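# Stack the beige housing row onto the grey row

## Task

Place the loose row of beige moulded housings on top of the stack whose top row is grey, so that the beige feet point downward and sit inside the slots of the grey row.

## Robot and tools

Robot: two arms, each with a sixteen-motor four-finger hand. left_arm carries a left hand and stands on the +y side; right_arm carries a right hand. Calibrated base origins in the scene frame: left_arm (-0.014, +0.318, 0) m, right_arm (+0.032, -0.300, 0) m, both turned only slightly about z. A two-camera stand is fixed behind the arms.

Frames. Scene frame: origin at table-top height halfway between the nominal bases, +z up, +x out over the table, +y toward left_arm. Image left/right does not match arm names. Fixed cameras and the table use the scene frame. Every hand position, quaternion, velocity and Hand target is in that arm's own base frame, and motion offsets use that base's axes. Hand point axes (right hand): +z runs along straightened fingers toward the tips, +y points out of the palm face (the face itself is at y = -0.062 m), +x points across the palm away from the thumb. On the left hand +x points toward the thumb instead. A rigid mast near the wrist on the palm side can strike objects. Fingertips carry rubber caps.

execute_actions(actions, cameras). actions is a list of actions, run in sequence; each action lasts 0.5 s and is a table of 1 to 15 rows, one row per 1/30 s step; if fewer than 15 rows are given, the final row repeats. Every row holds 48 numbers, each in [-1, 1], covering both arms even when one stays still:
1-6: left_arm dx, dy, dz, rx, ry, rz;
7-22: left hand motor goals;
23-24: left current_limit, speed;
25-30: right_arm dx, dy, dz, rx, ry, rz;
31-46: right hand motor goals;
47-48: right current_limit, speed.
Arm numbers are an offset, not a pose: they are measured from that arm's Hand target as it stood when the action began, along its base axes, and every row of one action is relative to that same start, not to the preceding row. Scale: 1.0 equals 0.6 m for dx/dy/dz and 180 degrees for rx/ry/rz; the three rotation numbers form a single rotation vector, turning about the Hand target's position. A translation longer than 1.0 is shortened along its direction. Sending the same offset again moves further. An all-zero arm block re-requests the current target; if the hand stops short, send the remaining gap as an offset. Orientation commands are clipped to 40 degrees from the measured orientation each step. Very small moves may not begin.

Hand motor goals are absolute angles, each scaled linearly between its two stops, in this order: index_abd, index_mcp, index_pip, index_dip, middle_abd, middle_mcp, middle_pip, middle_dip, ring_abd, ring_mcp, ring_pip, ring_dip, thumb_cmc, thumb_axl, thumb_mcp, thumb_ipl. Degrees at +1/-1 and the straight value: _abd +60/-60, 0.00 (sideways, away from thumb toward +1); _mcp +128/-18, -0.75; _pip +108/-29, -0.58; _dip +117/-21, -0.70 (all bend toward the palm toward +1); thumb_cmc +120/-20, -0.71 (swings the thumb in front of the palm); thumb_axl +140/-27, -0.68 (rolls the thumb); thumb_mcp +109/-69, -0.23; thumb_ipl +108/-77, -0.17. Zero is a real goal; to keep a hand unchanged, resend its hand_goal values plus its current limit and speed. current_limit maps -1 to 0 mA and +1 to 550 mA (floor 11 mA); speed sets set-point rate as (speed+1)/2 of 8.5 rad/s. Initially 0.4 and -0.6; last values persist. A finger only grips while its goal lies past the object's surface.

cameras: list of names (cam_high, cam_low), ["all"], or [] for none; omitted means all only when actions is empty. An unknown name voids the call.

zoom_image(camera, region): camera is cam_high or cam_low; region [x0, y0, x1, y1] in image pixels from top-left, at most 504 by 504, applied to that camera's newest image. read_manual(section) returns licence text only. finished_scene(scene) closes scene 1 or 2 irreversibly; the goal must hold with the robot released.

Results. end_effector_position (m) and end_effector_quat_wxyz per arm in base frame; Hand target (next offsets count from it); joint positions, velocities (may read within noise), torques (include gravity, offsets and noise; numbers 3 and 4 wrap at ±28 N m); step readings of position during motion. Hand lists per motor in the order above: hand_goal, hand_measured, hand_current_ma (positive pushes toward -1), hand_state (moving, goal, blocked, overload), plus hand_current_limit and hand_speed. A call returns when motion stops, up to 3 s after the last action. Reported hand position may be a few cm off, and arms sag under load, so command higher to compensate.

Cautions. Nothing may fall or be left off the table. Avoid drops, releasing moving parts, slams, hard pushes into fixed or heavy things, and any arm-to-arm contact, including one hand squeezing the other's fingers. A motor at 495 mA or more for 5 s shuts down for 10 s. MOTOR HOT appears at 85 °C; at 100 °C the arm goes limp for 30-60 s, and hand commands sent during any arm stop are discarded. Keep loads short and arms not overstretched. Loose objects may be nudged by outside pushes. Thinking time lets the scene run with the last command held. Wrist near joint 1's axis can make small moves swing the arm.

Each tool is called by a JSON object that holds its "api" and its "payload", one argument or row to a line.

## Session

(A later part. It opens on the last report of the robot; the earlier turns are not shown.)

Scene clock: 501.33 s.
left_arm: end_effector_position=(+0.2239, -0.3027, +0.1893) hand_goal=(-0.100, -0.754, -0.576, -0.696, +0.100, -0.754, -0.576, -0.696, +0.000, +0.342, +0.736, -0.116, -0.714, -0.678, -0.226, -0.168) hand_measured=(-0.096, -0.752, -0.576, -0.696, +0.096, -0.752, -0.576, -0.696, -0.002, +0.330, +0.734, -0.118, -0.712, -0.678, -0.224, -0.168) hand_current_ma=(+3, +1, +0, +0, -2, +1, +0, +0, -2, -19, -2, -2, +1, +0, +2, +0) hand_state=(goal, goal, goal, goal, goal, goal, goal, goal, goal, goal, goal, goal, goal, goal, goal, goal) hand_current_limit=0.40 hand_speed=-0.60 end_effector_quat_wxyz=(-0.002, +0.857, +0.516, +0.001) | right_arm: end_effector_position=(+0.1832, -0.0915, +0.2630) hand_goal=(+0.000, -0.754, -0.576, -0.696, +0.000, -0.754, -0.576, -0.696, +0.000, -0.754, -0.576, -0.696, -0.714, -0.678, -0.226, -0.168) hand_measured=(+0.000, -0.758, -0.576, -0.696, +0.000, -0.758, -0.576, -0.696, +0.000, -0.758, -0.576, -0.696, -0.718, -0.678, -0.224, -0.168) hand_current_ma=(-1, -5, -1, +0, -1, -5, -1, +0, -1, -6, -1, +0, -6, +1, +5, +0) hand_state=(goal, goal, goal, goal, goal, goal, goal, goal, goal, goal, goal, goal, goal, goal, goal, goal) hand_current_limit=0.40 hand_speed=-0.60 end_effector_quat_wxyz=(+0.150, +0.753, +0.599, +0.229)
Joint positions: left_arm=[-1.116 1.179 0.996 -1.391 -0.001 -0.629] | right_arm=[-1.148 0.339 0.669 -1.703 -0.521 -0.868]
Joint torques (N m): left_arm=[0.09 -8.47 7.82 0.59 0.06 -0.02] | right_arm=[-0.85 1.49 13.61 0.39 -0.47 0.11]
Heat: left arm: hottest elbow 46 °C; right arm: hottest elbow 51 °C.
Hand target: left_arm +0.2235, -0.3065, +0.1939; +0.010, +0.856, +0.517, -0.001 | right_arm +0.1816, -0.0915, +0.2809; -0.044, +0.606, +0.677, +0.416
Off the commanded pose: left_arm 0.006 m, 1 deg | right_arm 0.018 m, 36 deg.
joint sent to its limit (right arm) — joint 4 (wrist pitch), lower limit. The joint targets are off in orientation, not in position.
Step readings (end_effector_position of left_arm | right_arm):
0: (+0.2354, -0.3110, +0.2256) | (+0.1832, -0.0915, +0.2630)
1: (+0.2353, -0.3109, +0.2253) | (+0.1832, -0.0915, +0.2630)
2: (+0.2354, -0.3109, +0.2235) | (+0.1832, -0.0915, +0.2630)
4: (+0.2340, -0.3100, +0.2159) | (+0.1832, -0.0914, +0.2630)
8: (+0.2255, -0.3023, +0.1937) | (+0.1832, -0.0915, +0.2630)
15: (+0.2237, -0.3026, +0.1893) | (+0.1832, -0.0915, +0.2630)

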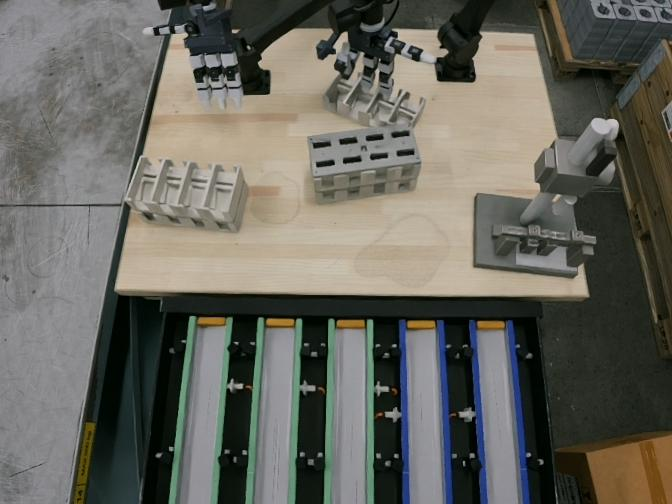

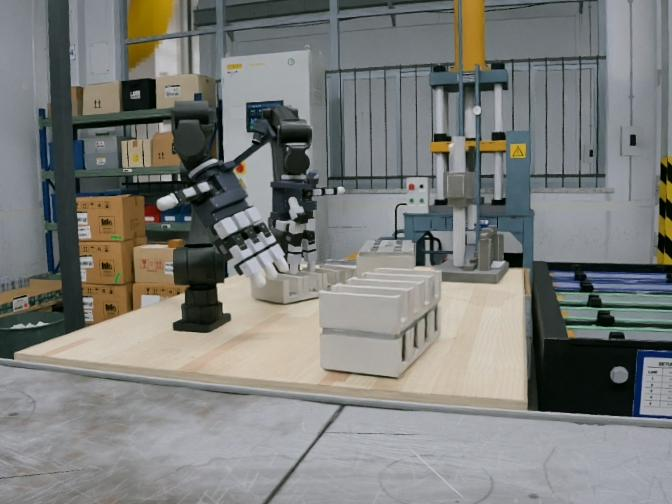

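{"api": "execute_actions", "payload": {
  "actions": [
    [[0,0,-0.035,0,0,0,-0.1,-0.754,-0.576,-0.696,0.1,-0.754,-0.576,-0.696,0,0.342,0.737,-0.116,-0.714,-0.678,-0.226,-0.168,0.4,-0.6,0,0,0,0,0,0,0,-0.754,-0.576,-0.696,0,-0.754,-0.576,-0.696,0,-0.754,-0.576,-0.696,-0.714,-0.678,-0.226,-0.168,0.4,-0.6]],
    [[0,0,-0.03,0,0,0,-0.1,-0.754,-0.576,-0.696,0.1,-0.754,-0.576,-0.696,0,0.342,0.737,-0.116,-0.714,-0.678,-0.226,-0.168,0.4,-0.6,0,0,0,0,0,0,0,-0.754,-0.576,-0.696,0,-0.754,-0.576,-0.696,0,-0.754,-0.576,-0.696,-0.714,-0.678,-0.226,-0.168,0.4,-0.6]]
  ],
  "cameras": ["all"]
}}

{"api": "zoom_image", "payload": {
  "camera": "cam_high",
  "region": [320, 40, 440, 130]
}}

{"api": "zoom_image", "payload": {
  "camera": "cam_low",
  "region": [240, 200, 370, 310]
}}

Scene clock: 508.60 s.
left_arm: end_effector_position=(+0.2242, -0.3036, +0.1597) hand_goal=(-0.100, -0.754, -0.576, -0.696, +0.100, -0.754, -0.576, -0.696, +0.000, +0.342, +0.736, -0.116, -0.714, -0.678, -0.226, -0.168) hand_measured=(-0.096, -0.752, -0.576, -0.696, +0.100, -0.750, -0.576, -0.696, -0.002, +0.330, +0.734, -0.118, -0.712, -0.678, -0.224, -0.168) hand_current_ma=(+2, +1, +0, +0, +0, +3, +0, +0, -2, -19, -2, -2, +1, +0, +3, +0) hand_state=(goal, goal, goal, goal, goal, goal, goal, goal, goal, goal, goal, goal, goal, goal, goal, goal) hand_current_limit=0.40 hand_speed=-0.60 end_effector_quat_wxyz=(+0.011, +0.856, +0.516, -0.001) | right_arm: end_effector_position=(+0.1832, -0.0916, +0.2630) hand_goal=(+0.000, -0.754, -0.576, -0.696, +0.000, -0.754, -0.576, -0.696, +0.000, -0.754, -0.576, -0.696, -0.714, -0.678, -0.226, -0.168) hand_measured=(+0.000, -0.758, -0.576, -0.696, +0.000, -0.758, -0.576, -0.696, +0.000, -0.758, -0.576, -0.696, -0.718, -0.678, -0.224, -0.168) hand_current_ma=(-1, -5, -1, +0, -1, -5, -1, +0, -1, -6, -1, +0, -6, +1, +5, +0) hand_state=(goal, goal, goal, goal, goal, goal, goal, goal, goal, goal, goal, goal, goal, goal, goal, goal) hand_current_limit=0.40 hand_speed=-0.60 end_effector_quat_wxyz=(+0.150, +0.753, +0.599, +0.229)
Joint positions: left_arm=[-1.116 1.185 0.917 -1.281 0 -0.63] | right_arm=[-1.148 0.339 0.669 -1.703 -0.521 -0.868]
Joint torques (N m): left_arm=[-0.38 -6.3 7.15 0.69 0.06 -0.01] | right_arm=[-0.44 1.73 13.71 0.5 -0.5 0.11]
Heat: left arm: hottest elbow 46 °C; right arm: hottest elbow 51 °C.
Hand target: left_arm +0.2234, -0.3066, +0.1551; +0.010, +0.856, +0.517, -0.001 | right_arm +0.1816, -0.0916, +0.2809; -0.044, +0.606, +0.677, +0.416
Off the commanded pose: left_arm 0.006 m, 0 deg | right_arm 0.018 m, 36 deg.
joint sent to its limit (right arm) — joint 4 (wrist pitch), lower limit. The joint targets are off in orientation, not in position.
Step readings (end_effector_position of left_arm | right_arm):
0: (+0.2239, -0.3026, +0.1893) | (+0.1832, -0.0915, +0.2630)
1: (+0.2240, -0.3027, +0.1894) | (+0.1832, -0.0915, +0.2630)
2: (+0.2242, -0.3033, +0.1887) | (+0.1832, -0.0915, +0.2630)
4: (+0.2249, -0.3047, +0.1856) | (+0.1832, -0.0915, +0.2630)
8: (+0.2237, -0.3022, +0.1758) | (+0.1832, -0.0915, +0.2630)
15: (+0.2238, -0.3027, +0.1737) | (+0.1832, -0.0916, +0.2630)
16: (+0.2238, -0.3027, +0.1736) | (+0.1832, -0.0916, +0.2630)
17: (+0.2240, -0.3031, +0.1729) | (+0.1832, -0.0916, +0.2630)
19: (+0.2245, -0.3041, +0.1701) | (+0.1832, -0.0916, +0.2630)
23: (+0.2235, -0.3020, +0.1609) | (+0.1832, -0.0916, +0.2630)
30: (+0.2242, -0.3035, +0.1596) | (+0.1832, -0.0916, +0.2630)

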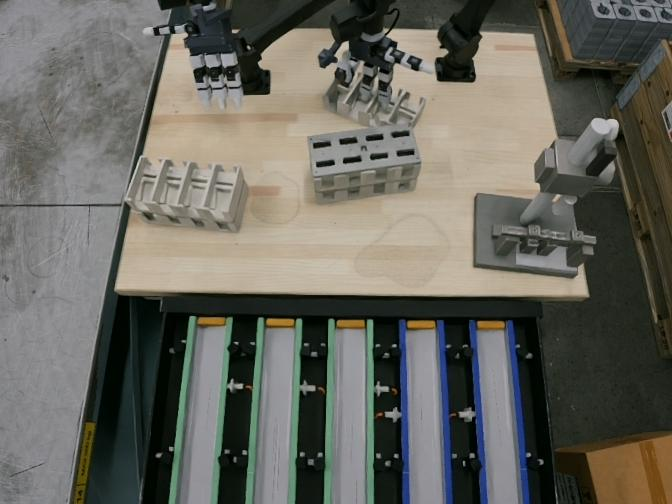

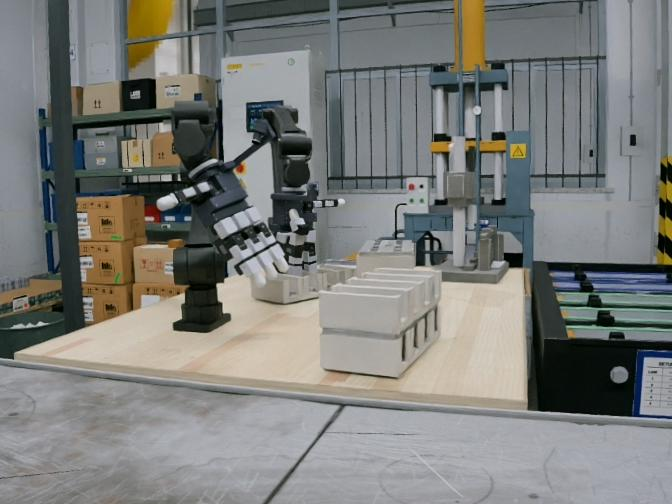

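Scaled by 4.200.

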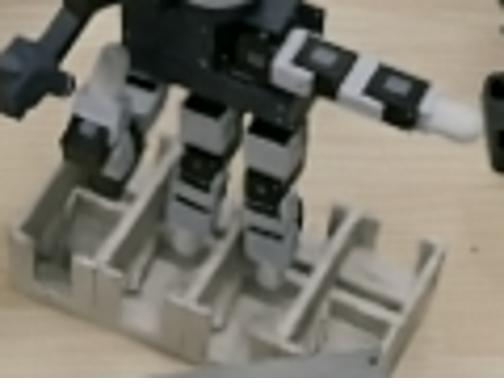

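Scaled by 3.877.

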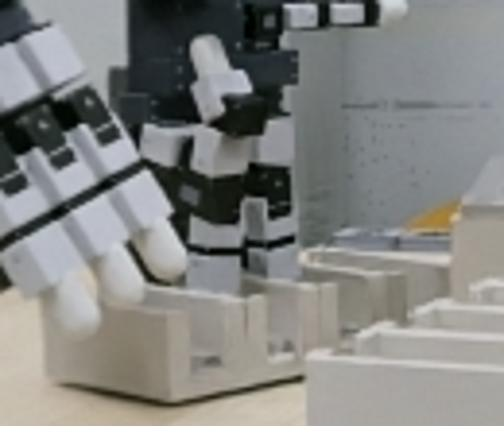

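{"api": "execute_actions", "payload": {
  "actions": [
    [[0,0,-0.02,0,0,0,-0.1,-0.754,-0.576,-0.696,0.1,-0.754,-0.576,-0.696,0,0.342,0.737,-0.116,-0.714,-0.678,-0.226,-0.168,0.4,-0.6,0,0,0,0,0,0,0,-0.754,-0.576,-0.696,0,-0.754,-0.576,-0.696,0,-0.754,-0.576,-0.696,-0.714,-0.678,-0.226,-0.168,0.4,-0.6]],
    [[0,0,0,0,0,0,0.1,-0.754,-0.576,-0.696,-0.1,-0.754,-0.576,-0.696,0,0.342,0.737,-0.116,-0.714,-0.678,-0.226,-0.168,0.2,-0.9,0,0,0,0,0,0,0,-0.754,-0.576,-0.696,0,-0.754,-0.576,-0.696,0,-0.754,-0.576,-0.696,-0.714,-0.678,-0.226,-0.168,0.4,-0.6]],
    [[0,0,0,0,0,0,0.15,-0.754,-0.576,-0.696,-0.15,-0.754,-0.576,-0.696,0,0.342,0.737,-0.116,-0.714,-0.678,-0.226,-0.168,0.6,-0.9,0,0,0,0,0,0,0,-0.754,-0.576,-0.696,0,-0.754,-0.576,-0.696,0,-0.754,-0.576,-0.696,-0.714,-0.678,-0.226,-0.168,0.4,-0.6]]
  ],
  "cameras": ["all"]
}}

{"api": "zoom_image", "payload": {
  "camera": "cam_high",
  "region": [320, 40, 440, 130]
}}

{"api": "zoom_image", "payload": {
  "camera": "cam_low",
  "region": [240, 200, 370, 310]
}}

Scene clock: 517.47 s.
left_arm: end_effector_position=(+0.2254, -0.3051, +0.1490) hand_goal=(+0.150, -0.754, -0.576, -0.696, -0.150, -0.754, -0.576, -0.696, +0.000, +0.342, +0.736, -0.116, -0.714, -0.678, -0.226, -0.168) hand_measured=(+0.020, -0.746, -0.574, -0.696, -0.034, -0.746, -0.574, -0.696, -0.002, +0.330, +0.734, -0.118, -0.712, -0.678, -0.224, -0.168) hand_current_ma=(-363, +9, +2, +0, +309, +8, +2, +0, -2, -19, -2, -2, +1, +0, +3, +0) hand_state=(blocked, goal, goal, goal, blocked, goal, goal, goal, goal, goal, goal, goal, goal, goal, goal, goal) hand_current_limit=0.60 hand_speed=-0.90 end_effector_quat_wxyz=(+0.014, +0.856, +0.516, +0.000) | right_arm: end_effector_position=(+0.1832, -0.0916, +0.2630) hand_goal=(+0.000, -0.754, -0.576, -0.696, +0.000, -0.754, -0.576, -0.696, +0.000, -0.754, -0.576, -0.696, -0.714, -0.678, -0.226, -0.168) hand_measured=(+0.000, -0.758, -0.576, -0.696, +0.000, -0.758, -0.576, -0.696, +0.000, -0.758, -0.576, -0.696, -0.718, -0.678, -0.224, -0.168) hand_current_ma=(-1, -5, -1, +0, -1, -5, -1, +0, -1, -6, -1, +0, -6, +1, +5, +0) hand_state=(goal, goal, goal, goal, goal, goal, goal, goal, goal, goal, goal, goal, goal, goal, goal, goal) hand_current_limit=0.40 hand_speed=-0.60 end_effector_quat_wxyz=(+0.150, +0.753, +0.599, +0.229)
Joint positions: left_arm=[-1.116 1.195 0.894 -1.242 -0.003 -0.63] | right_arm=[-1.148 0.339 0.669 -1.703 -0.521 -0.868]
Joint torques (N m): left_arm=[-0.03 -6.71 7.43 0.43 0.1 -0.01] | right_arm=[-1.14 1.67 13.74 0.49 -0.47 0.07]
Heat: left arm: hottest elbow 45 °C; right arm: hottest elbow 51 °C.
Hand target: left_arm +0.2234, -0.3065, +0.1430; +0.010, +0.856, +0.517, -0.001 | right_arm +0.1816, -0.0916, +0.2809; -0.044, +0.606, +0.677, +0.416
Off the commanded pose: left_arm 0.007 m, 1 deg | right_arm 0.018 m, 36 deg.
joint sent to its limit (right arm) — joint 4 (wrist pitch), lower limit. The joint targets are off in orientation, not in position.
Step readings (end_effector_position of left_arm | right_arm):
0: (+0.2242, -0.3036, +0.1595) | (+0.1832, -0.0916, +0.2630)
1: (+0.2242, -0.3036, +0.1594) | (+0.1832, -0.0916, +0.2630)
2: (+0.2243, -0.3037, +0.1588) | (+0.1832, -0.0916, +0.2630)
4: (+0.2247, -0.3045, +0.1569) | (+0.1832, -0.0916, +0.2630)
8: (+0.2251, -0.3052, +0.1522) | (+0.1832, -0.0916, +0.2630)
15: (+0.2253, -0.3054, +0.1495) | (+0.1832, -0.0916, +0.2630)
16: (+0.2253, -0.3054, +0.1495) | (+0.1832, -0.0916, +0.2630)
17: (+0.2253, -0.3055, +0.1495) | (+0.1832, -0.0916, +0.2630)
19: (+0.2253, -0.3055, +0.1493) | (+0.1832, -0.0916, +0.2630)
23: (+0.2253, -0.3056, +0.1494) | (+0.1832, -0.0916, +0.2630)
30: (+0.2254, -0.3051, +0.1490) | (+0.1832, -0.0916, +0.2630)
31: (+0.2254, -0.3051, +0.1490) | (+0.1832, -0.0916, +0.2630)
32: (+0.2254, -0.3051, +0.1490) | (+0.1832, -0.0916, +0.2630)
34: (+0.2254, -0.3051, +0.1490) | (+0.1832, -0.0916, +0.2630)
38: (+0.2254, -0.3051, +0.1490) | (+0.1832, -0.0916, +0.2630)
45: (+0.2254, -0.3051, +0.1490) | (+0.1832, -0.0916, +0.2630)

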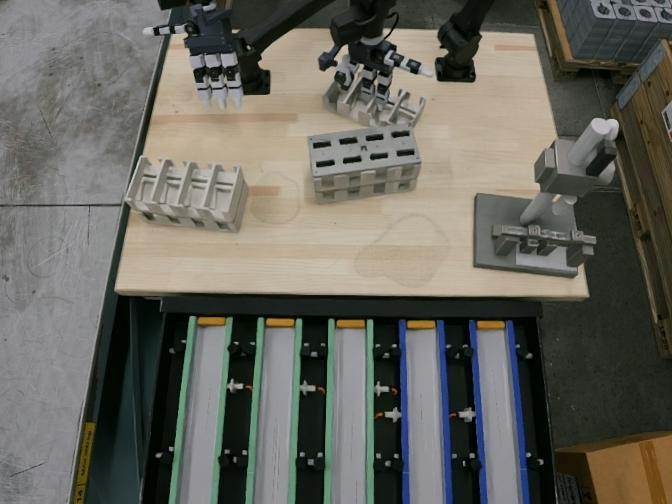

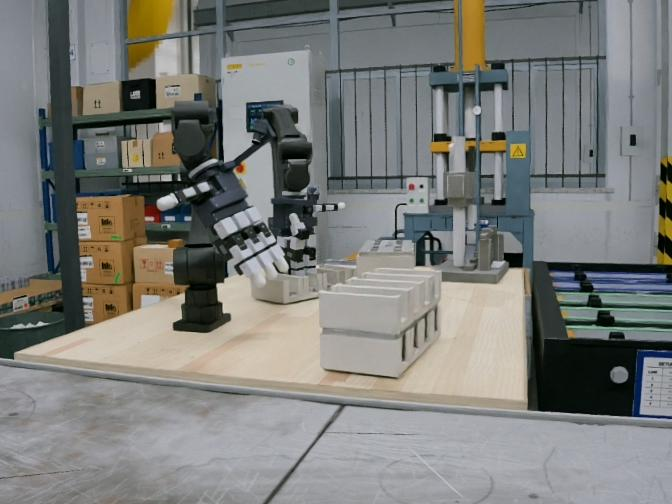

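Scaled by 4.200.

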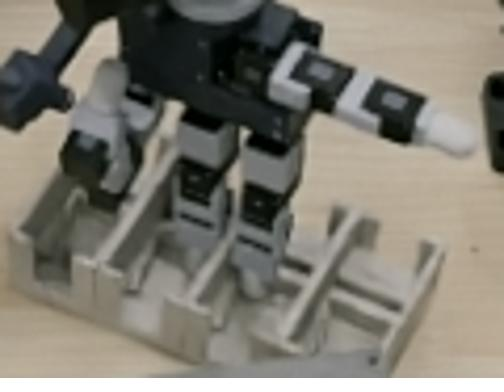

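Scaled by 3.877.

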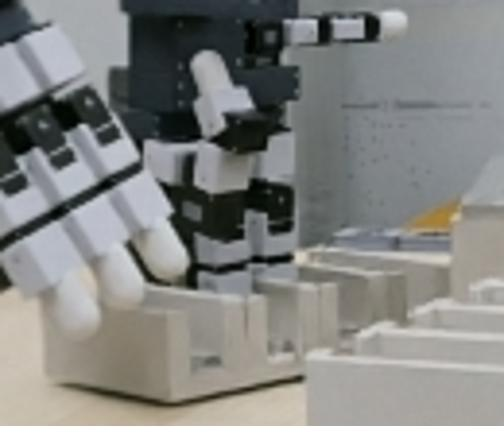

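{"api": "execute_actions", "payload": {
  "actions": [
    [[0,0,0,0,0,0,0.2,-0.754,-0.576,-0.696,-0.2,-0.754,-0.576,-0.696,0,0.342,0.737,-0.116,-0.714,-0.678,-0.226,-0.168,0.7,-0.9,0,0,0,0,0,0,0,-0.754,-0.576,-0.696,0,-0.754,-0.576,-0.696,0,-0.754,-0.576,-0.696,-0.714,-0.678,-0.226,-0.168,0.4,-0.6]],
    [[0,0,0.04,0,0,0,0.2,-0.754,-0.576,-0.696,-0.2,-0.754,-0.576,-0.696,0,0.342,0.737,-0.116,-0.714,-0.678,-0.226,-0.168,0.7,-0.9,0,0,0,0,0,0,0,-0.754,-0.576,-0.696,0,-0.754,-0.576,-0.696,0,-0.754,-0.576,-0.696,-0.714,-0.678,-0.226,-0.168,0.4,-0.6]],
    [[0,0,0.04,0,0,0,0.2,-0.754,-0.576,-0.696,-0.2,-0.754,-0.576,-0.696,0,0.342,0.737,-0.116,-0.714,-0.678,-0.226,-0.168,0.7,-0.9,0,0,0,0,0,0,0,-0.754,-0.576,-0.696,0,-0.754,-0.576,-0.696,0,-0.754,-0.576,-0.696,-0.714,-0.678,-0.226,-0.168,0.4,-0.6]]
  ],
  "cameras": ["all"]
}}

{"api": "zoom_image", "payload": {
  "camera": "cam_high",
  "region": [320, 40, 440, 130]
}}

{"api": "zoom_image", "payload": {
  "camera": "cam_low",
  "region": [240, 200, 370, 310]
}}

Scene clock: 525.40 s.
left_arm: end_effector_position=(+0.2173, -0.2896, +0.1548) hand_goal=(+0.200, -0.754, -0.576, -0.696, -0.200, -0.754, -0.576, -0.696, +0.000, +0.342, +0.736, -0.116, -0.714, -0.678, -0.226, -0.168) hand_measured=(+0.052, -0.740, -0.570, -0.692, -0.042, -0.738, -0.568, -0.692, -0.002, +0.330, +0.734, -0.118, -0.712, -0.678, -0.224, -0.168) hand_current_ma=(-433, +21, +7, +3, +467, +25, +10, +4, -2, -19, -2, -2, +1, +0, +3, +0) hand_state=(blocked, goal, goal, goal, blocked, goal, goal, goal, goal, goal, goal, goal, goal, goal, goal, goal) hand_current_limit=0.70 hand_speed=-0.90 end_effector_quat_wxyz=(-0.024, +0.856, +0.516, +0.002) | right_arm: end_effector_position=(+0.1832, -0.0916, +0.2630) hand_goal=(+0.000, -0.754, -0.576, -0.696, +0.000, -0.754, -0.576, -0.696, +0.000, -0.754, -0.576, -0.696, -0.714, -0.678, -0.226, -0.168) hand_measured=(+0.000, -0.758, -0.576, -0.696, +0.000, -0.758, -0.576, -0.696, +0.000, -0.758, -0.576, -0.696, -0.718, -0.678, -0.224, -0.168) hand_current_ma=(-1, -5, -1, +0, -1, -5, -1, +0, -1, -6, -1, +0, -6, +1, +5, +0) hand_state=(goal, goal, goal, goal, goal, goal, goal, goal, goal, goal, goal, goal, goal, goal, goal, goal) hand_current_limit=0.40 hand_speed=-0.60 end_effector_quat_wxyz=(+0.150, +0.753, +0.599, +0.229)
Joint positions: left_arm=[-1.116 1.191 0.919 -1.348 0 -0.63] | right_arm=[-1.148 0.339 0.669 -1.703 -0.521 -0.868]
Joint torques (N m): left_arm=[-0.5 -8.41 12.9 -1.18 0.01 -0.01] | right_arm=[-1.2 2.26 13.78 0.46 -0.49 0.11]
Heat: left arm: hottest elbow 44 °C; right arm: hottest elbow 52 °C.
Hand target: left_arm +0.2234, -0.3066, +0.1909; +0.010, +0.856, +0.517, -0.001 | right_arm +0.1816, -0.0916, +0.2809; -0.044, +0.606, +0.677, +0.416
Off the commanded pose: left_arm 0.040 m, 4 deg | right_arm 0.018 m, 36 deg.
joint sent to its limit (right arm) — joint 4 (wrist pitch), lower limit. The joint targets are off in orientation, not in position.
Step readings (end_effector_position of left_arm | right_arm):
0: (+0.2254, -0.3051, +0.1490) | (+0.1832, -0.0916, +0.2630)
1: (+0.2254, -0.3051, +0.1490) | (+0.1832, -0.0916, +0.2630)
2: (+0.2254, -0.3051, +0.1490) | (+0.1832, -0.0916, +0.2630)
4: (+0.2254, -0.3051, +0.1490) | (+0.1832, -0.0916, +0.2630)
8: (+0.2254, -0.3051, +0.1490) | (+0.1832, -0.0916, +0.2630)
15: (+0.2254, -0.3051, +0.1490) | (+0.1832, -0.0916, +0.2630)
16: (+0.2254, -0.3051, +0.1490) | (+0.1832, -0.0916, +0.2630)
17: (+0.2254, -0.3050, +0.1490) | (+0.1832, -0.0916, +0.2630)
19: (+0.2245, -0.3034, +0.1485) | (+0.1832, -0.0916, +0.2630)
23: (+0.2232, -0.3012, +0.1478) | (+0.1832, -0.0916, +0.2630)
30: (+0.2218, -0.2983, +0.1471) | (+0.1832, -0.0916, +0.2630)
31: (+0.2216, -0.2982, +0.1470) | (+0.1832, -0.0916, +0.2630)
32: (+0.2213, -0.2977, +0.1472) | (+0.1832, -0.0916, +0.2630)
34: (+0.2199, -0.2950, +0.1474) | (+0.1832, -0.0916, +0.2630)
38: (+0.2174, -0.2901, +0.1509) | (+0.1832, -0.0916, +0.2630)
45: (+0.2173, -0.2896, +0.1548) | (+0.1832, -0.0916, +0.2630)

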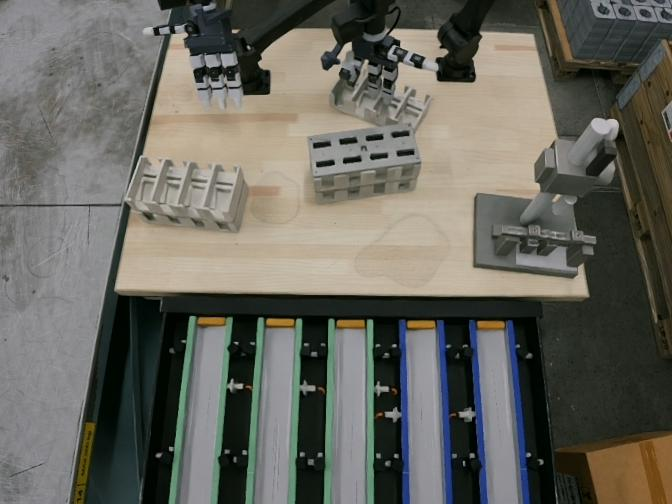

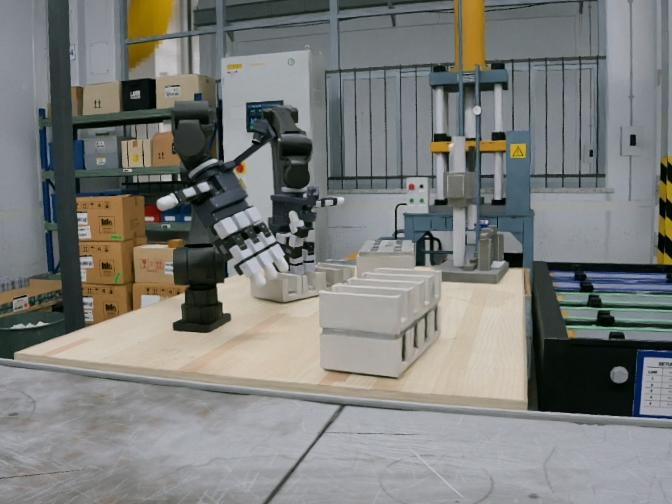

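Scaled by 4.200.

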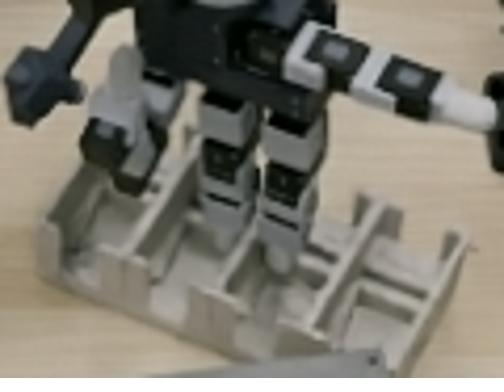

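Scaled by 3.877.

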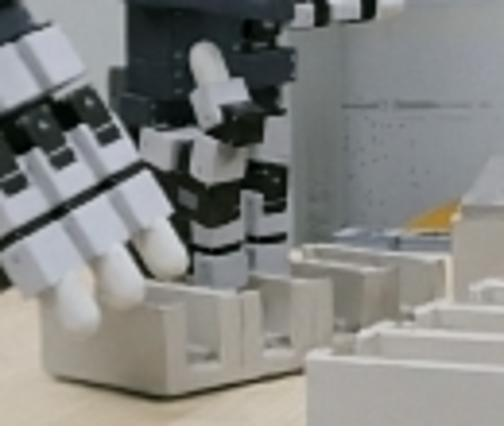

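{"api": "execute_actions", "payload": {
  "actions": [
    [[0,0,0.04,0,0,0,0.2,-0.754,-0.576,-0.696,-0.2,-0.754,-0.576,-0.696,0,0.342,0.737,-0.116,-0.714,-0.678,-0.226,-0.168,0.75,-0.9,0,0,0,0,0,0,0,-0.754,-0.576,-0.696,0,-0.754,-0.576,-0.696,0,-0.754,-0.576,-0.696,-0.714,-0.678,-0.226,-0.168,0.4,-0.6]],
    [[0,0,0.04,0,0,0,0.2,-0.754,-0.576,-0.696,-0.2,-0.754,-0.576,-0.696,0,0.342,0.737,-0.116,-0.714,-0.678,-0.226,-0.168,0.75,-0.9,0,0,0,0,0,0,0,-0.754,-0.576,-0.696,0,-0.754,-0.576,-0.696,0,-0.754,-0.576,-0.696,-0.714,-0.678,-0.226,-0.168,0.4,-0.6]]
  ],
  "cameras": ["all"]
}}

{"api": "zoom_image", "payload": {
  "camera": "cam_high",
  "region": [320, 40, 440, 130]
}}

{"api": "zoom_image", "payload": {
  "camera": "cam_low",
  "region": [240, 200, 370, 310]
}}

Scene clock: 533.37 s.
left_arm: end_effector_position=(+0.2194, -0.2951, +0.2151) hand_goal=(+0.200, -0.754, -0.576, -0.696, -0.200, -0.754, -0.576, -0.696, +0.000, +0.342, +0.736, -0.116, -0.714, -0.678, -0.226, -0.168) hand_measured=(+0.106, -0.748, -0.574, -0.694, -0.094, -0.746, -0.572, -0.692, -0.002, +0.330, +0.734, -0.118, -0.712, -0.678, -0.224, -0.168) hand_current_ma=(-233, +6, +2, +2, +275, +8, +4, +3, -2, -19, -2, -2, +1, +0, +3, +0) hand_state=(blocked, goal, goal, goal, blocked, goal, goal, goal, goal, goal, goal, goal, goal, goal, goal, goal) hand_current_limit=0.75 hand_speed=-0.90 end_effector_quat_wxyz=(-0.012, +0.856, +0.516, +0.000) | right_arm: end_effector_position=(+0.1832, -0.0916, +0.2630) hand_goal=(+0.000, -0.754, -0.576, -0.696, +0.000, -0.754, -0.576, -0.696, +0.000, -0.754, -0.576, -0.696, -0.714, -0.678, -0.226, -0.168) hand_measured=(+0.000, -0.758, -0.576, -0.696, +0.000, -0.758, -0.576, -0.696, +0.000, -0.758, -0.576, -0.696, -0.718, -0.678, -0.224, -0.168) hand_current_ma=(-1, -5, -1, +0, -1, -5, -1, +0, -1, -6, -1, +0, -6, +1, +5, +0) hand_state=(goal, goal, goal, goal, goal, goal, goal, goal, goal, goal, goal, goal, goal, goal, goal, goal) hand_current_limit=0.40 hand_speed=-0.60 end_effector_quat_wxyz=(+0.150, +0.753, +0.599, +0.229)
Joint positions: left_arm=[-1.116 1.158 1.052 -1.488 0.002 -0.63] | right_arm=[-1.148 0.339 0.669 -1.703 -0.521 -0.868]
Joint torques (N m): left_arm=[-0.91 -7.65 11.95 -0.64 -0.09 -0.05] | right_arm=[-1.08 2.37 13.71 0.43 -0.47 0.09]
Heat: left arm: hottest elbow 47 °C; right arm: hottest elbow 52 °C.
Hand target: left_arm +0.2235, -0.3066, +0.2391; +0.010, +0.856, +0.517, -0.001 | right_arm +0.1816, -0.0916, +0.2809; -0.044, +0.606, +0.677, +0.416
Off the commanded pose: left_arm 0.027 m, 3 deg | right_arm 0.018 m, 36 deg.
joint sent to its limit (right arm) — joint 4 (wrist pitch), lower limit. The joint targets are off in orientation, not in position.
Step readings (end_effector_position of left_arm | right_arm):
0: (+0.2173, -0.2896, +0.1548) | (+0.1832, -0.0916, +0.2630)
1: (+0.2173, -0.2896, +0.1549) | (+0.1832, -0.0916, +0.2630)
2: (+0.2172, -0.2894, +0.1560) | (+0.1832, -0.0916, +0.2630)
4: (+0.2168, -0.2893, +0.1602) | (+0.1832, -0.0916, +0.2630)
8: (+0.2168, -0.2897, +0.1718) | (+0.1832, -0.0916, +0.2630)
15: (+0.2168, -0.2896, +0.1745) | (+0.1832, -0.0916, +0.2630)
16: (+0.2167, -0.2897, +0.1748) | (+0.1832, -0.0916, +0.2630)
17: (+0.2166, -0.2895, +0.1758) | (+0.1832, -0.0916, +0.2630)
19: (+0.2165, -0.2894, +0.1804) | (+0.1832, -0.0916, +0.2630)
23: (+0.2182, -0.2926, +0.1989) | (+0.1832, -0.0916, +0.2630)
30: (+0.2197, -0.2958, +0.2153) | (+0.1832, -0.0916, +0.2630)

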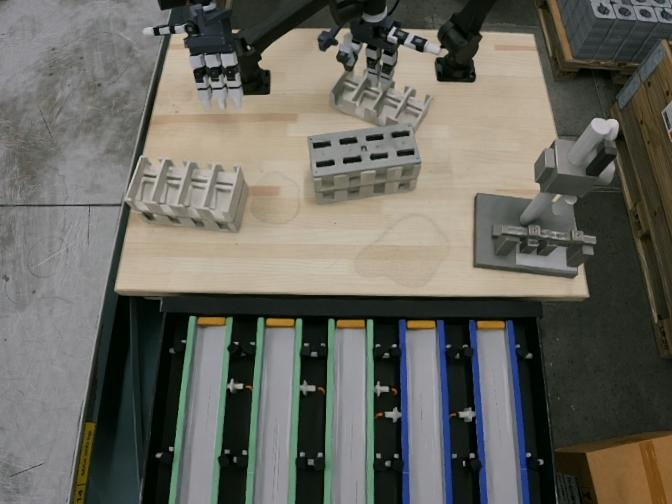

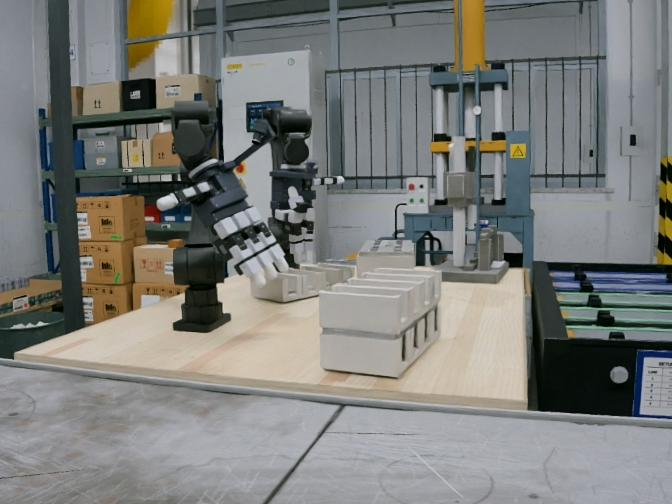

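Scaled by 4.200.

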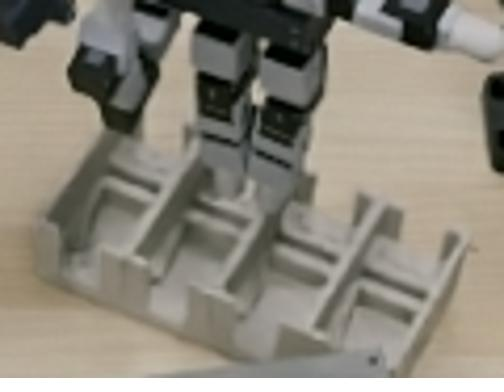

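Scaled by 3.877.

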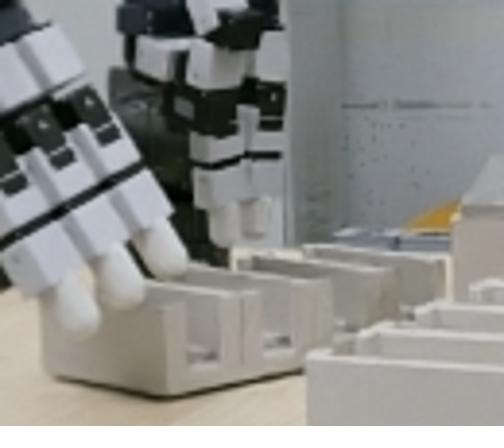

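{"api": "execute_actions", "payload": {
  "actions": [
    [[-0.0117,0.0227,-0.04,0,0,0,-0.05,-0.754,-0.576,-0.696,0.05,-0.754,-0.576,-0.696,0,0.342,0.737,-0.116,-0.714,-0.678,-0.226,-0.168,0.6,-0.6,0,0,0,0,0,0,0,-0.754,-0.576,-0.696,0,-0.754,-0.576,-0.696,0,-0.754,-0.576,-0.696,-0.714,-0.678,-0.226,-0.168,0.4,-0.6]],
    [[0,0,-0.05,0,0,0,-0.05,-0.754,-0.576,-0.696,0.05,-0.754,-0.576,-0.696,0,0.342,0.737,-0.116,-0.714,-0.678,-0.226,-0.168,0.6,-0.6,0,0,0,0,0,0,0,-0.754,-0.576,-0.696,0,-0.754,-0.576,-0.696,0,-0.754,-0.576,-0.696,-0.714,-0.678,-0.226,-0.168,0.4,-0.6]],
    [[0,0,-0.047,0,0,0,-0.05,-0.754,-0.576,-0.696,0.05,-0.754,-0.576,-0.696,0,0.342,0.737,-0.116,-0.714,-0.678,-0.226,-0.168,0.6,-0.6,0,0,0,0,0,0,0,-0.754,-0.576,-0.696,0,-0.754,-0.576,-0.696,0,-0.754,-0.576,-0.696,-0.714,-0.678,-0.226,-0.168,0.4,-0.6]]
  ],
  "cameras": ["all"]
}}

{"api": "zoom_image", "payload": {
  "camera": "cam_high",
  "region": [320, 40, 440, 130]
}}

{"api": "zoom_image", "payload": {
  "camera": "cam_low",
  "region": [240, 200, 370, 310]
}}

Scene clock: 577.30 s.
left_arm: end_effector_position=(+0.2163, -0.2891, +0.1585) hand_goal=(-0.050, -0.754, -0.576, -0.696, +0.050, -0.754, -0.576, -0.696, +0.000, +0.342, +0.736, -0.116, -0.714, -0.678, -0.226, -0.168) hand_measured=(-0.046, -0.750, -0.574, -0.694, +0.048, -0.750, -0.572, -0.692, -0.002, +0.330, +0.734, -0.118, -0.712, -0.678, -0.224, -0.168) hand_current_ma=(+2, +5, +2, +2, -2, +4, +2, +2, -2, -19, -2, -2, +1, +0, +3, +0) hand_state=(goal, goal, goal, goal, goal, goal, goal, goal, goal, goal, goal, goal, goal, goal, goal, goal) hand_current_limit=0.60 hand_speed=-0.60 end_effector_quat_wxyz=(+0.008, +0.856, +0.516, -0.002) | right_arm: end_effector_position=(+0.1832, -0.0916, +0.2630) hand_goal=(+0.000, -0.754, -0.576, -0.696, +0.000, -0.754, -0.576, -0.696, +0.000, -0.754, -0.576, -0.696, -0.714, -0.678, -0.226, -0.168) hand_measured=(+0.000, -0.758, -0.576, -0.696, +0.000, -0.758, -0.576, -0.696, +0.000, -0.758, -0.576, -0.696, -0.718, -0.678, -0.224, -0.168) hand_current_ma=(-1, -5, -1, +0, -1, -5, -1, +0, -1, -6, -1, +0, -6, +1, +5, +0) hand_state=(goal, goal, goal, goal, goal, goal, goal, goal, goal, goal, goal, goal, goal, goal, goal, goal) hand_current_limit=0.40 hand_speed=-0.60 end_effector_quat_wxyz=(+0.150, +0.753, +0.599, +0.229)
Joint positions: left_arm=[-1.117 1.143 0.884 -1.296 0.002 -0.631] | right_arm=[-1.148 0.339 0.669 -1.703 -0.521 -0.868]
Joint torques (N m): left_arm=[-0.91 -5.83 7.79 0.72 -0.02 -0.06] | right_arm=[-1.55 1.96 13.7 0.59 -0.47 0.08]
Heat: left arm: hottest elbow 49 °C; right arm: hottest elbow 52 °C.
Hand target: left_arm +0.2165, -0.2930, +0.1569; +0.010, +0.856, +0.517, -0.001 | right_arm +0.1816, -0.0916, +0.2809; -0.044, +0.606, +0.677, +0.416
Off the commanded pose: left_arm 0.004 m, 0 deg | right_arm 0.018 m, 36 deg.
joint sent to its limit (right arm) — joint 4 (wrist pitch), lower limit. The joint targets are off in orientation, not in position.
Step readings (end_effector_position of left_arm | right_arm):
0: (+0.2194, -0.2951, +0.2151) | (+0.1832, -0.0916, +0.2630)
1: (+0.2194, -0.2951, +0.2151) | (+0.1832, -0.0916, +0.2630)
2: (+0.2194, -0.2951, +0.2151) | (+0.1832, -0.0916, +0.2630)
4: (+0.2196, -0.2955, +0.2152) | (+0.1832, -0.0916, +0.2630)
8: (+0.2185, -0.2936, +0.2127) | (+0.1832, -0.0916, +0.2630)
15: (+0.2171, -0.2910, +0.2097) | (+0.1832, -0.0916, +0.2630)
16: (+0.2171, -0.2910, +0.2094) | (+0.1832, -0.0916, +0.2630)
17: (+0.2174, -0.2916, +0.2083) | (+0.1832, -0.0916, +0.2630)
19: (+0.2179, -0.2926, +0.2023) | (+0.1832, -0.0916, +0.2630)
23: (+0.2157, -0.2881, +0.1863) | (+0.1832, -0.0916, +0.2630)
30: (+0.2162, -0.2890, +0.1833) | (+0.1832, -0.0916, +0.2630)
31: (+0.2163, -0.2892, +0.1832) | (+0.1832, -0.0916, +0.2630)
32: (+0.2165, -0.2896, +0.1821) | (+0.1832, -0.0916, +0.2630)
34: (+0.2173, -0.2914, +0.1774) | (+0.1832, -0.0916, +0.2630)
38: (+0.2155, -0.2876, +0.1631) | (+0.1832, -0.0916, +0.2630)
45: (+0.2161, -0.2888, +0.1585) | (+0.1832, -0.0916, +0.2630)

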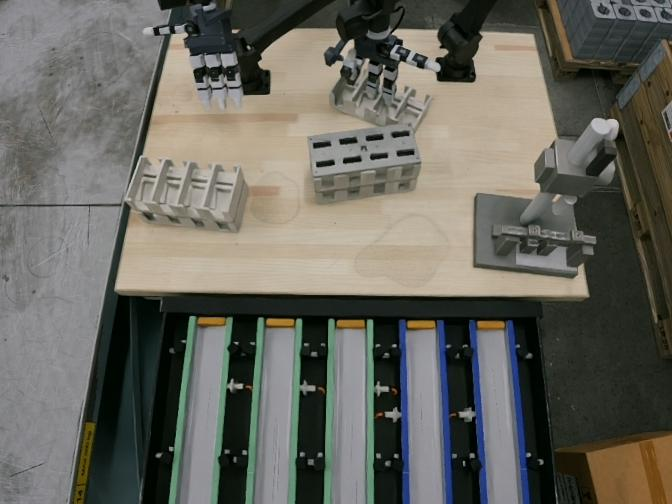

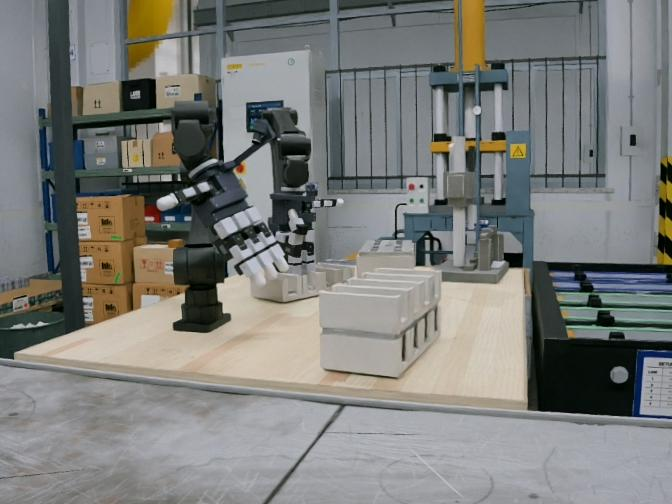

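Scaled by 4.200.

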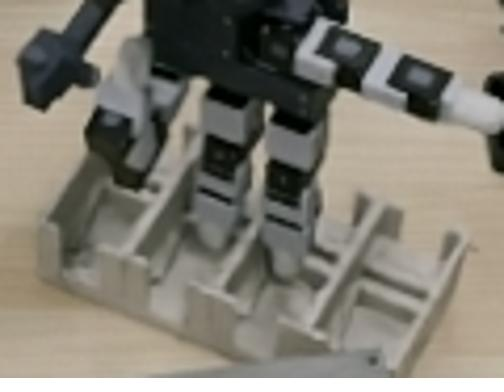

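Scaled by 3.877.

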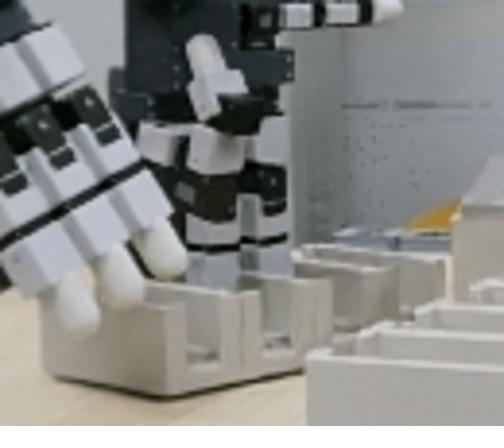

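{"api": "execute_actions", "payload": {
  "actions": [
    [[0,0,0,0,0,0,0.15,-0.754,-0.576,-0.696,-0.15,-0.754,-0.576,-0.696,0,0.342,0.737,-0.116,-0.714,-0.678,-0.226,-0.168,0.3,-0.8,0,0,0,0,0,0,0,-0.754,-0.576,-0.696,0,-0.754,-0.576,-0.696,0,-0.754,-0.576,-0.696,-0.714,-0.678,-0.226,-0.168,0.4,-0.6]],
    [[0,0,0,0,0,0,0.25,-0.754,-0.576,-0.696,-0.25,-0.754,-0.576,-0.696,0,0.342,0.737,-0.116,-0.714,-0.678,-0.226,-0.168,0.7,-0.8,0,0,0,0,0,0,0,-0.754,-0.576,-0.696,0,-0.754,-0.576,-0.696,0,-0.754,-0.576,-0.696,-0.714,-0.678,-0.226,-0.168,0.4,-0.6]]
  ],
  "cameras": ["all"]
}}

{"api": "zoom_image", "payload": {
  "camera": "cam_high",
  "region": [320, 40, 440, 130]
}}

Scene clock: 582.67 s.
left_arm: end_effector_position=(+0.2169, -0.2887, +0.1587) hand_goal=(+0.250, -0.754, -0.576, -0.696, -0.250, -0.754, -0.576, -0.696, +0.000, +0.342, +0.736, -0.116, -0.714, -0.678, -0.226, -0.168) hand_measured=(+0.034, -0.752, -0.574, -0.694, -0.060, -0.750, -0.574, -0.692, -0.002, +0.330, +0.734, -0.118, -0.712, -0.678, -0.224, -0.168) hand_current_ma=(-467, +2, +1, +1, +467, +4, +2, +2, -2, -19, -2, -2, +1, +0, +3, +0) hand_state=(blocked, goal, goal, goal, blocked, goal, goal, goal, goal, goal, goal, goal, goal, goal, goal, goal) hand_current_limit=0.70 hand_speed=-0.80 end_effector_quat_wxyz=(+0.008, +0.856, +0.517, +0.000) | right_arm: end_effector_position=(+0.1832, -0.0916, +0.2630) hand_goal=(+0.000, -0.754, -0.576, -0.696, +0.000, -0.754, -0.576, -0.696, +0.000, -0.754, -0.576, -0.696, -0.714, -0.678, -0.226, -0.168) hand_measured=(+0.000, -0.758, -0.576, -0.696, +0.000, -0.758, -0.576, -0.696, +0.000, -0.758, -0.576, -0.696, -0.718, -0.678, -0.224, -0.168) hand_current_ma=(-1, -5, -1, +0, -1, -5, -1, +0, -1, -6, -1, +0, -6, +1, +5, +0) hand_state=(goal, goal, goal, goal, goal, goal, goal, goal, goal, goal, goal, goal, goal, goal, goal, goal) hand_current_limit=0.40 hand_speed=-0.60 end_effector_quat_wxyz=(+0.150, +0.753, +0.599, +0.229)
Joint positions: left_arm=[-1.117 1.143 0.884 -1.296 -0.002 -0.633] | right_arm=[-1.148 0.339 0.669 -1.703 -0.521 -0.868]
Joint torques (N m): left_arm=[-0.15 -6.36 7.53 0.59 0.04 -0.03] | right_arm=[-1.55 2.26 13.78 0.38 -0.49 0.1]
Heat: left arm: hottest elbow 48 °C; right arm: hottest elbow 52 °C.
Hand target: left_arm +0.2165, -0.2930, +0.1568; +0.010, +0.856, +0.517, -0.001 | right_arm +0.1816, -0.0916, +0.2809; -0.044, +0.606, +0.677, +0.416
Off the commanded pose: left_arm 0.005 m, 0 deg | right_arm 0.018 m, 36 deg.
joint sent to its limit (right arm) — joint 4 (wrist pitch), lower limit. The joint targets are off in orientation, not in position.
Step readings (end_effector_position of left_arm | right_arm):
0: (+0.2163, -0.2891, +0.1585) | (+0.1832, -0.0916, +0.2630)
1: (+0.2163, -0.2891, +0.1585) | (+0.1832, -0.0916, +0.2630)
2: (+0.2163, -0.2891, +0.1585) | (+0.1832, -0.0916, +0.2630)
4: (+0.2164, -0.2890, +0.1586) | (+0.1832, -0.0916, +0.2630)
8: (+0.2169, -0.2887, +0.1587) | (+0.1832, -0.0916, +0.2630)
15: (+0.2169, -0.2887, +0.1587) | (+0.1832, -0.0916, +0.2630)
16: (+0.2169, -0.2887, +0.1587) | (+0.1832, -0.0916, +0.2630)
17: (+0.2169, -0.2887, +0.1587) | (+0.1832, -0.0916, +0.2630)
19: (+0.2169, -0.2887, +0.1587) | (+0.1832, -0.0916, +0.2630)
23: (+0.2169, -0.2887, +0.1587) | (+0.1832, -0.0916, +0.2630)
30: (+0.2169, -0.2887, +0.1587) | (+0.1832, -0.0916, +0.2630)

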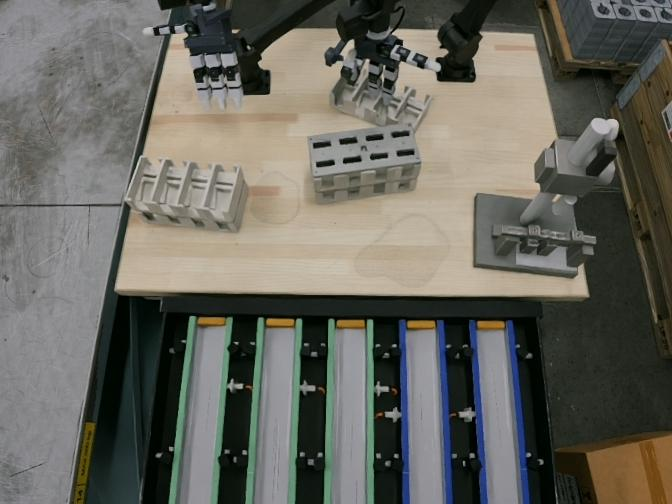

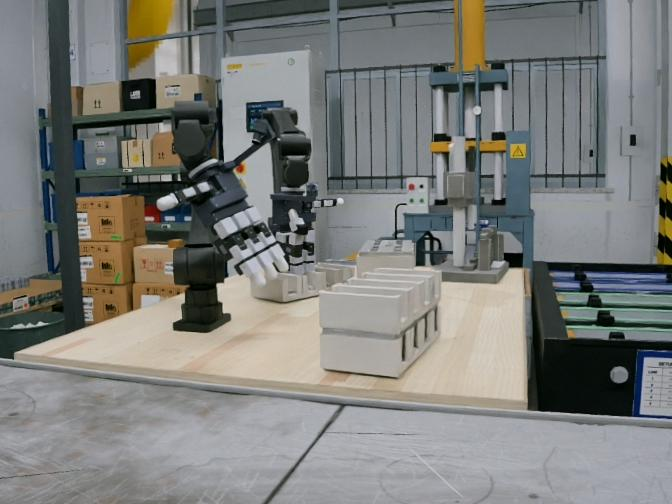

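Scaled by 4.200.

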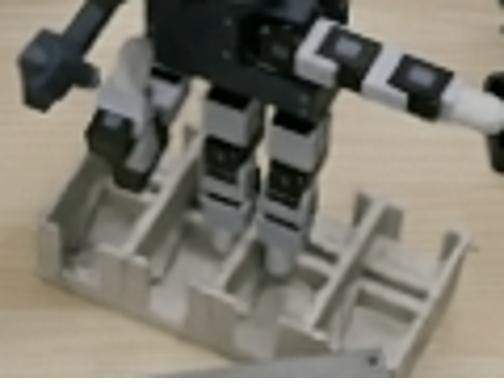

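{"api": "execute_actions", "payload": {
  "actions": [
    [[0.01,0.025,0,0,0,0.0679,0.25,-0.754,-0.576,-0.696,-0.25,-0.754,-0.576,-0.696,0,0.342,0.737,-0.116,-0.714,-0.678,-0.226,-0.168,0.7,-0.8,0,0,0,0,0,0,0,-0.754,-0.576,-0.696,0,-0.754,-0.576,-0.696,0,-0.754,-0.576,-0.696,-0.714,-0.678,-0.226,-0.168,0.4,-0.6]],
    [[0.0045,0.0265,0,0,0,0.0679,0.25,-0.754,-0.576,-0.696,-0.25,-0.754,-0.576,-0.696,0,0.342,0.737,-0.116,-0.714,-0.678,-0.226,-0.168,0.7,-0.8,0,0,0,0,0,0,0,-0.754,-0.576,-0.696,0,-0.754,-0.576,-0.696,0,-0.754,-0.576,-0.696,-0.714,-0.678,-0.226,-0.168,0.4,-0.6]]
  ],
  "cameras": ["all"]
}}

{"api": "zoom_image", "payload": {
  "camera": "cam_high",
  "region": [320, 40, 440, 130]
}}

Scene clock: 649.57 s.
left_arm: end_effector_position=(+0.2210, -0.2565, +0.1575) hand_goal=(+0.250, -0.754, -0.576, -0.696, -0.250, -0.754, -0.576, -0.696, +0.000, +0.342, +0.736, -0.116, -0.714, -0.678, -0.226, -0.168) hand_measured=(+0.010, -0.718, -0.564, -0.694, -0.034, -0.766, -0.580, -0.694, -0.002, +0.330, +0.734, -0.118, -0.712, -0.678, -0.224, -0.168) hand_current_ma=(-468, +81, +17, +2, +467, -16, -3, +1, -2, -19, -2, -2, +1, +0, +3, +0) hand_state=(blocked, blocked, goal, goal, blocked, goal, goal, goal, goal, goal, goal, goal, goal, goal, goal, goal) hand_current_limit=0.70 hand_speed=-0.80 end_effector_quat_wxyz=(+0.012, +0.738, +0.674, +0.003) | right_arm: end_effector_position=(+0.1832, -0.0916, +0.2630) hand_goal=(+0.000, -0.754, -0.576, -0.696, +0.000, -0.754, -0.576, -0.696, +0.000, -0.754, -0.576, -0.696, -0.714, -0.678, -0.226, -0.168) hand_measured=(+0.000, -0.758, -0.576, -0.696, +0.000, -0.758, -0.576, -0.696, +0.000, -0.758, -0.576, -0.696, -0.718, -0.678, -0.224, -0.168) hand_current_ma=(-1, -5, -1, +0, -1, -5, -1, +0, -1, -6, -1, +0, -6, +1, +5, +0) hand_state=(goal, goal, goal, goal, goal, goal, goal, goal, goal, goal, goal, goal, goal, goal, goal, goal) hand_current_limit=0.40 hand_speed=-0.60 end_effector_quat_wxyz=(+0.150, +0.753, +0.599, +0.229)
Joint positions: left_arm=[-1.117 1.15 0.884 -1.283 -0.013 -1.027] | right_arm=[-1.148 0.339 0.669 -1.703 -0.521 -0.868]
Joint torques (N m): left_arm=[0.32 -4.54 9.26 0.23 0.14 -0.2] | right_arm=[-1.49 2.43 13.7 0.44 -0.44 0.08]
Heat: left arm: hottest elbow 44 °C; right arm: hottest elbow 53 °C.
Hand target: left_arm +0.2252, -0.2621, +0.1569; +0.010, +0.727, +0.686, +0.001 | right_arm +0.1816, -0.0916, +0.2809; -0.044, +0.606, +0.677, +0.416
Off the commanded pose: left_arm 0.007 m, 2 deg | right_arm 0.018 m, 36 deg.
joint sent to its limit (right arm) — joint 4 (wrist pitch), lower limit. The joint targets are off in orientation, not in position.
Step readings (end_effector_position of left_arm | right_arm):
0: (+0.2169, -0.2887, +0.1587) | (+0.1832, -0.0916, +0.2630)
1: (+0.2170, -0.2885, +0.1587) | (+0.1832, -0.0916, +0.2630)
2: (+0.2172, -0.2876, +0.1585) | (+0.1832, -0.0916, +0.2630)
4: (+0.2180, -0.2848, +0.1582) | (+0.1832, -0.0916, +0.2630)
8: (+0.2194, -0.2799, +0.1583) | (+0.1832, -0.0916, +0.2630)
15: (+0.2204, -0.2755, +0.1585) | (+0.1832, -0.0916, +0.2630)
16: (+0.2205, -0.2752, +0.1585) | (+0.1832, -0.0916, +0.2630)
17: (+0.2206, -0.2740, +0.1585) | (+0.1832, -0.0916, +0.2630)
19: (+0.2209, -0.2704, +0.1584) | (+0.1832, -0.0916, +0.2630)
23: (+0.2211, -0.2639, +0.1583) | (+0.1832, -0.0916, +0.2630)
30: (+0.2209, -0.2585, +0.1577) | (+0.1832, -0.0916, +0.2630)

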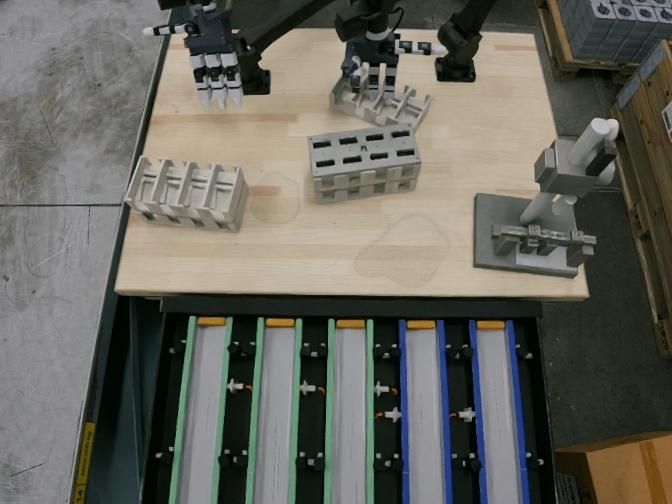

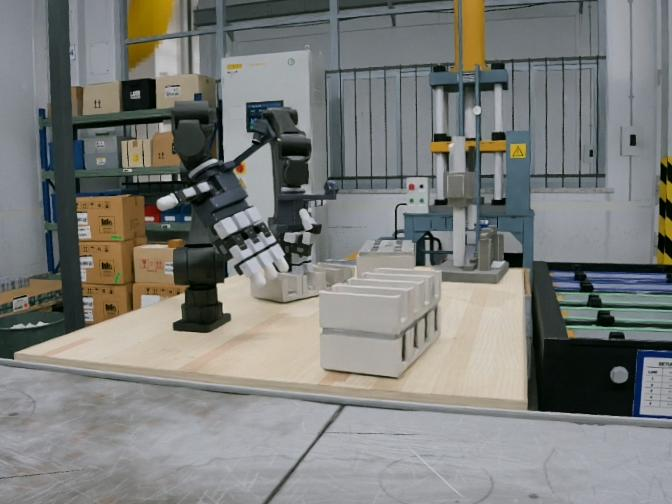

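Scaled by 4.200.

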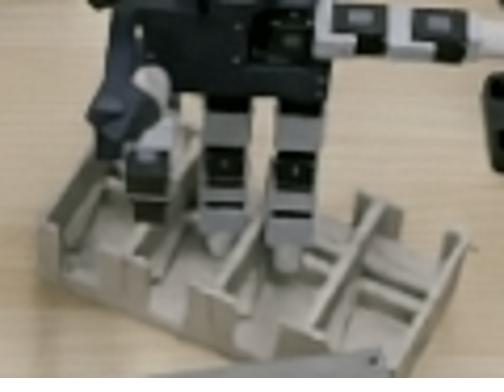

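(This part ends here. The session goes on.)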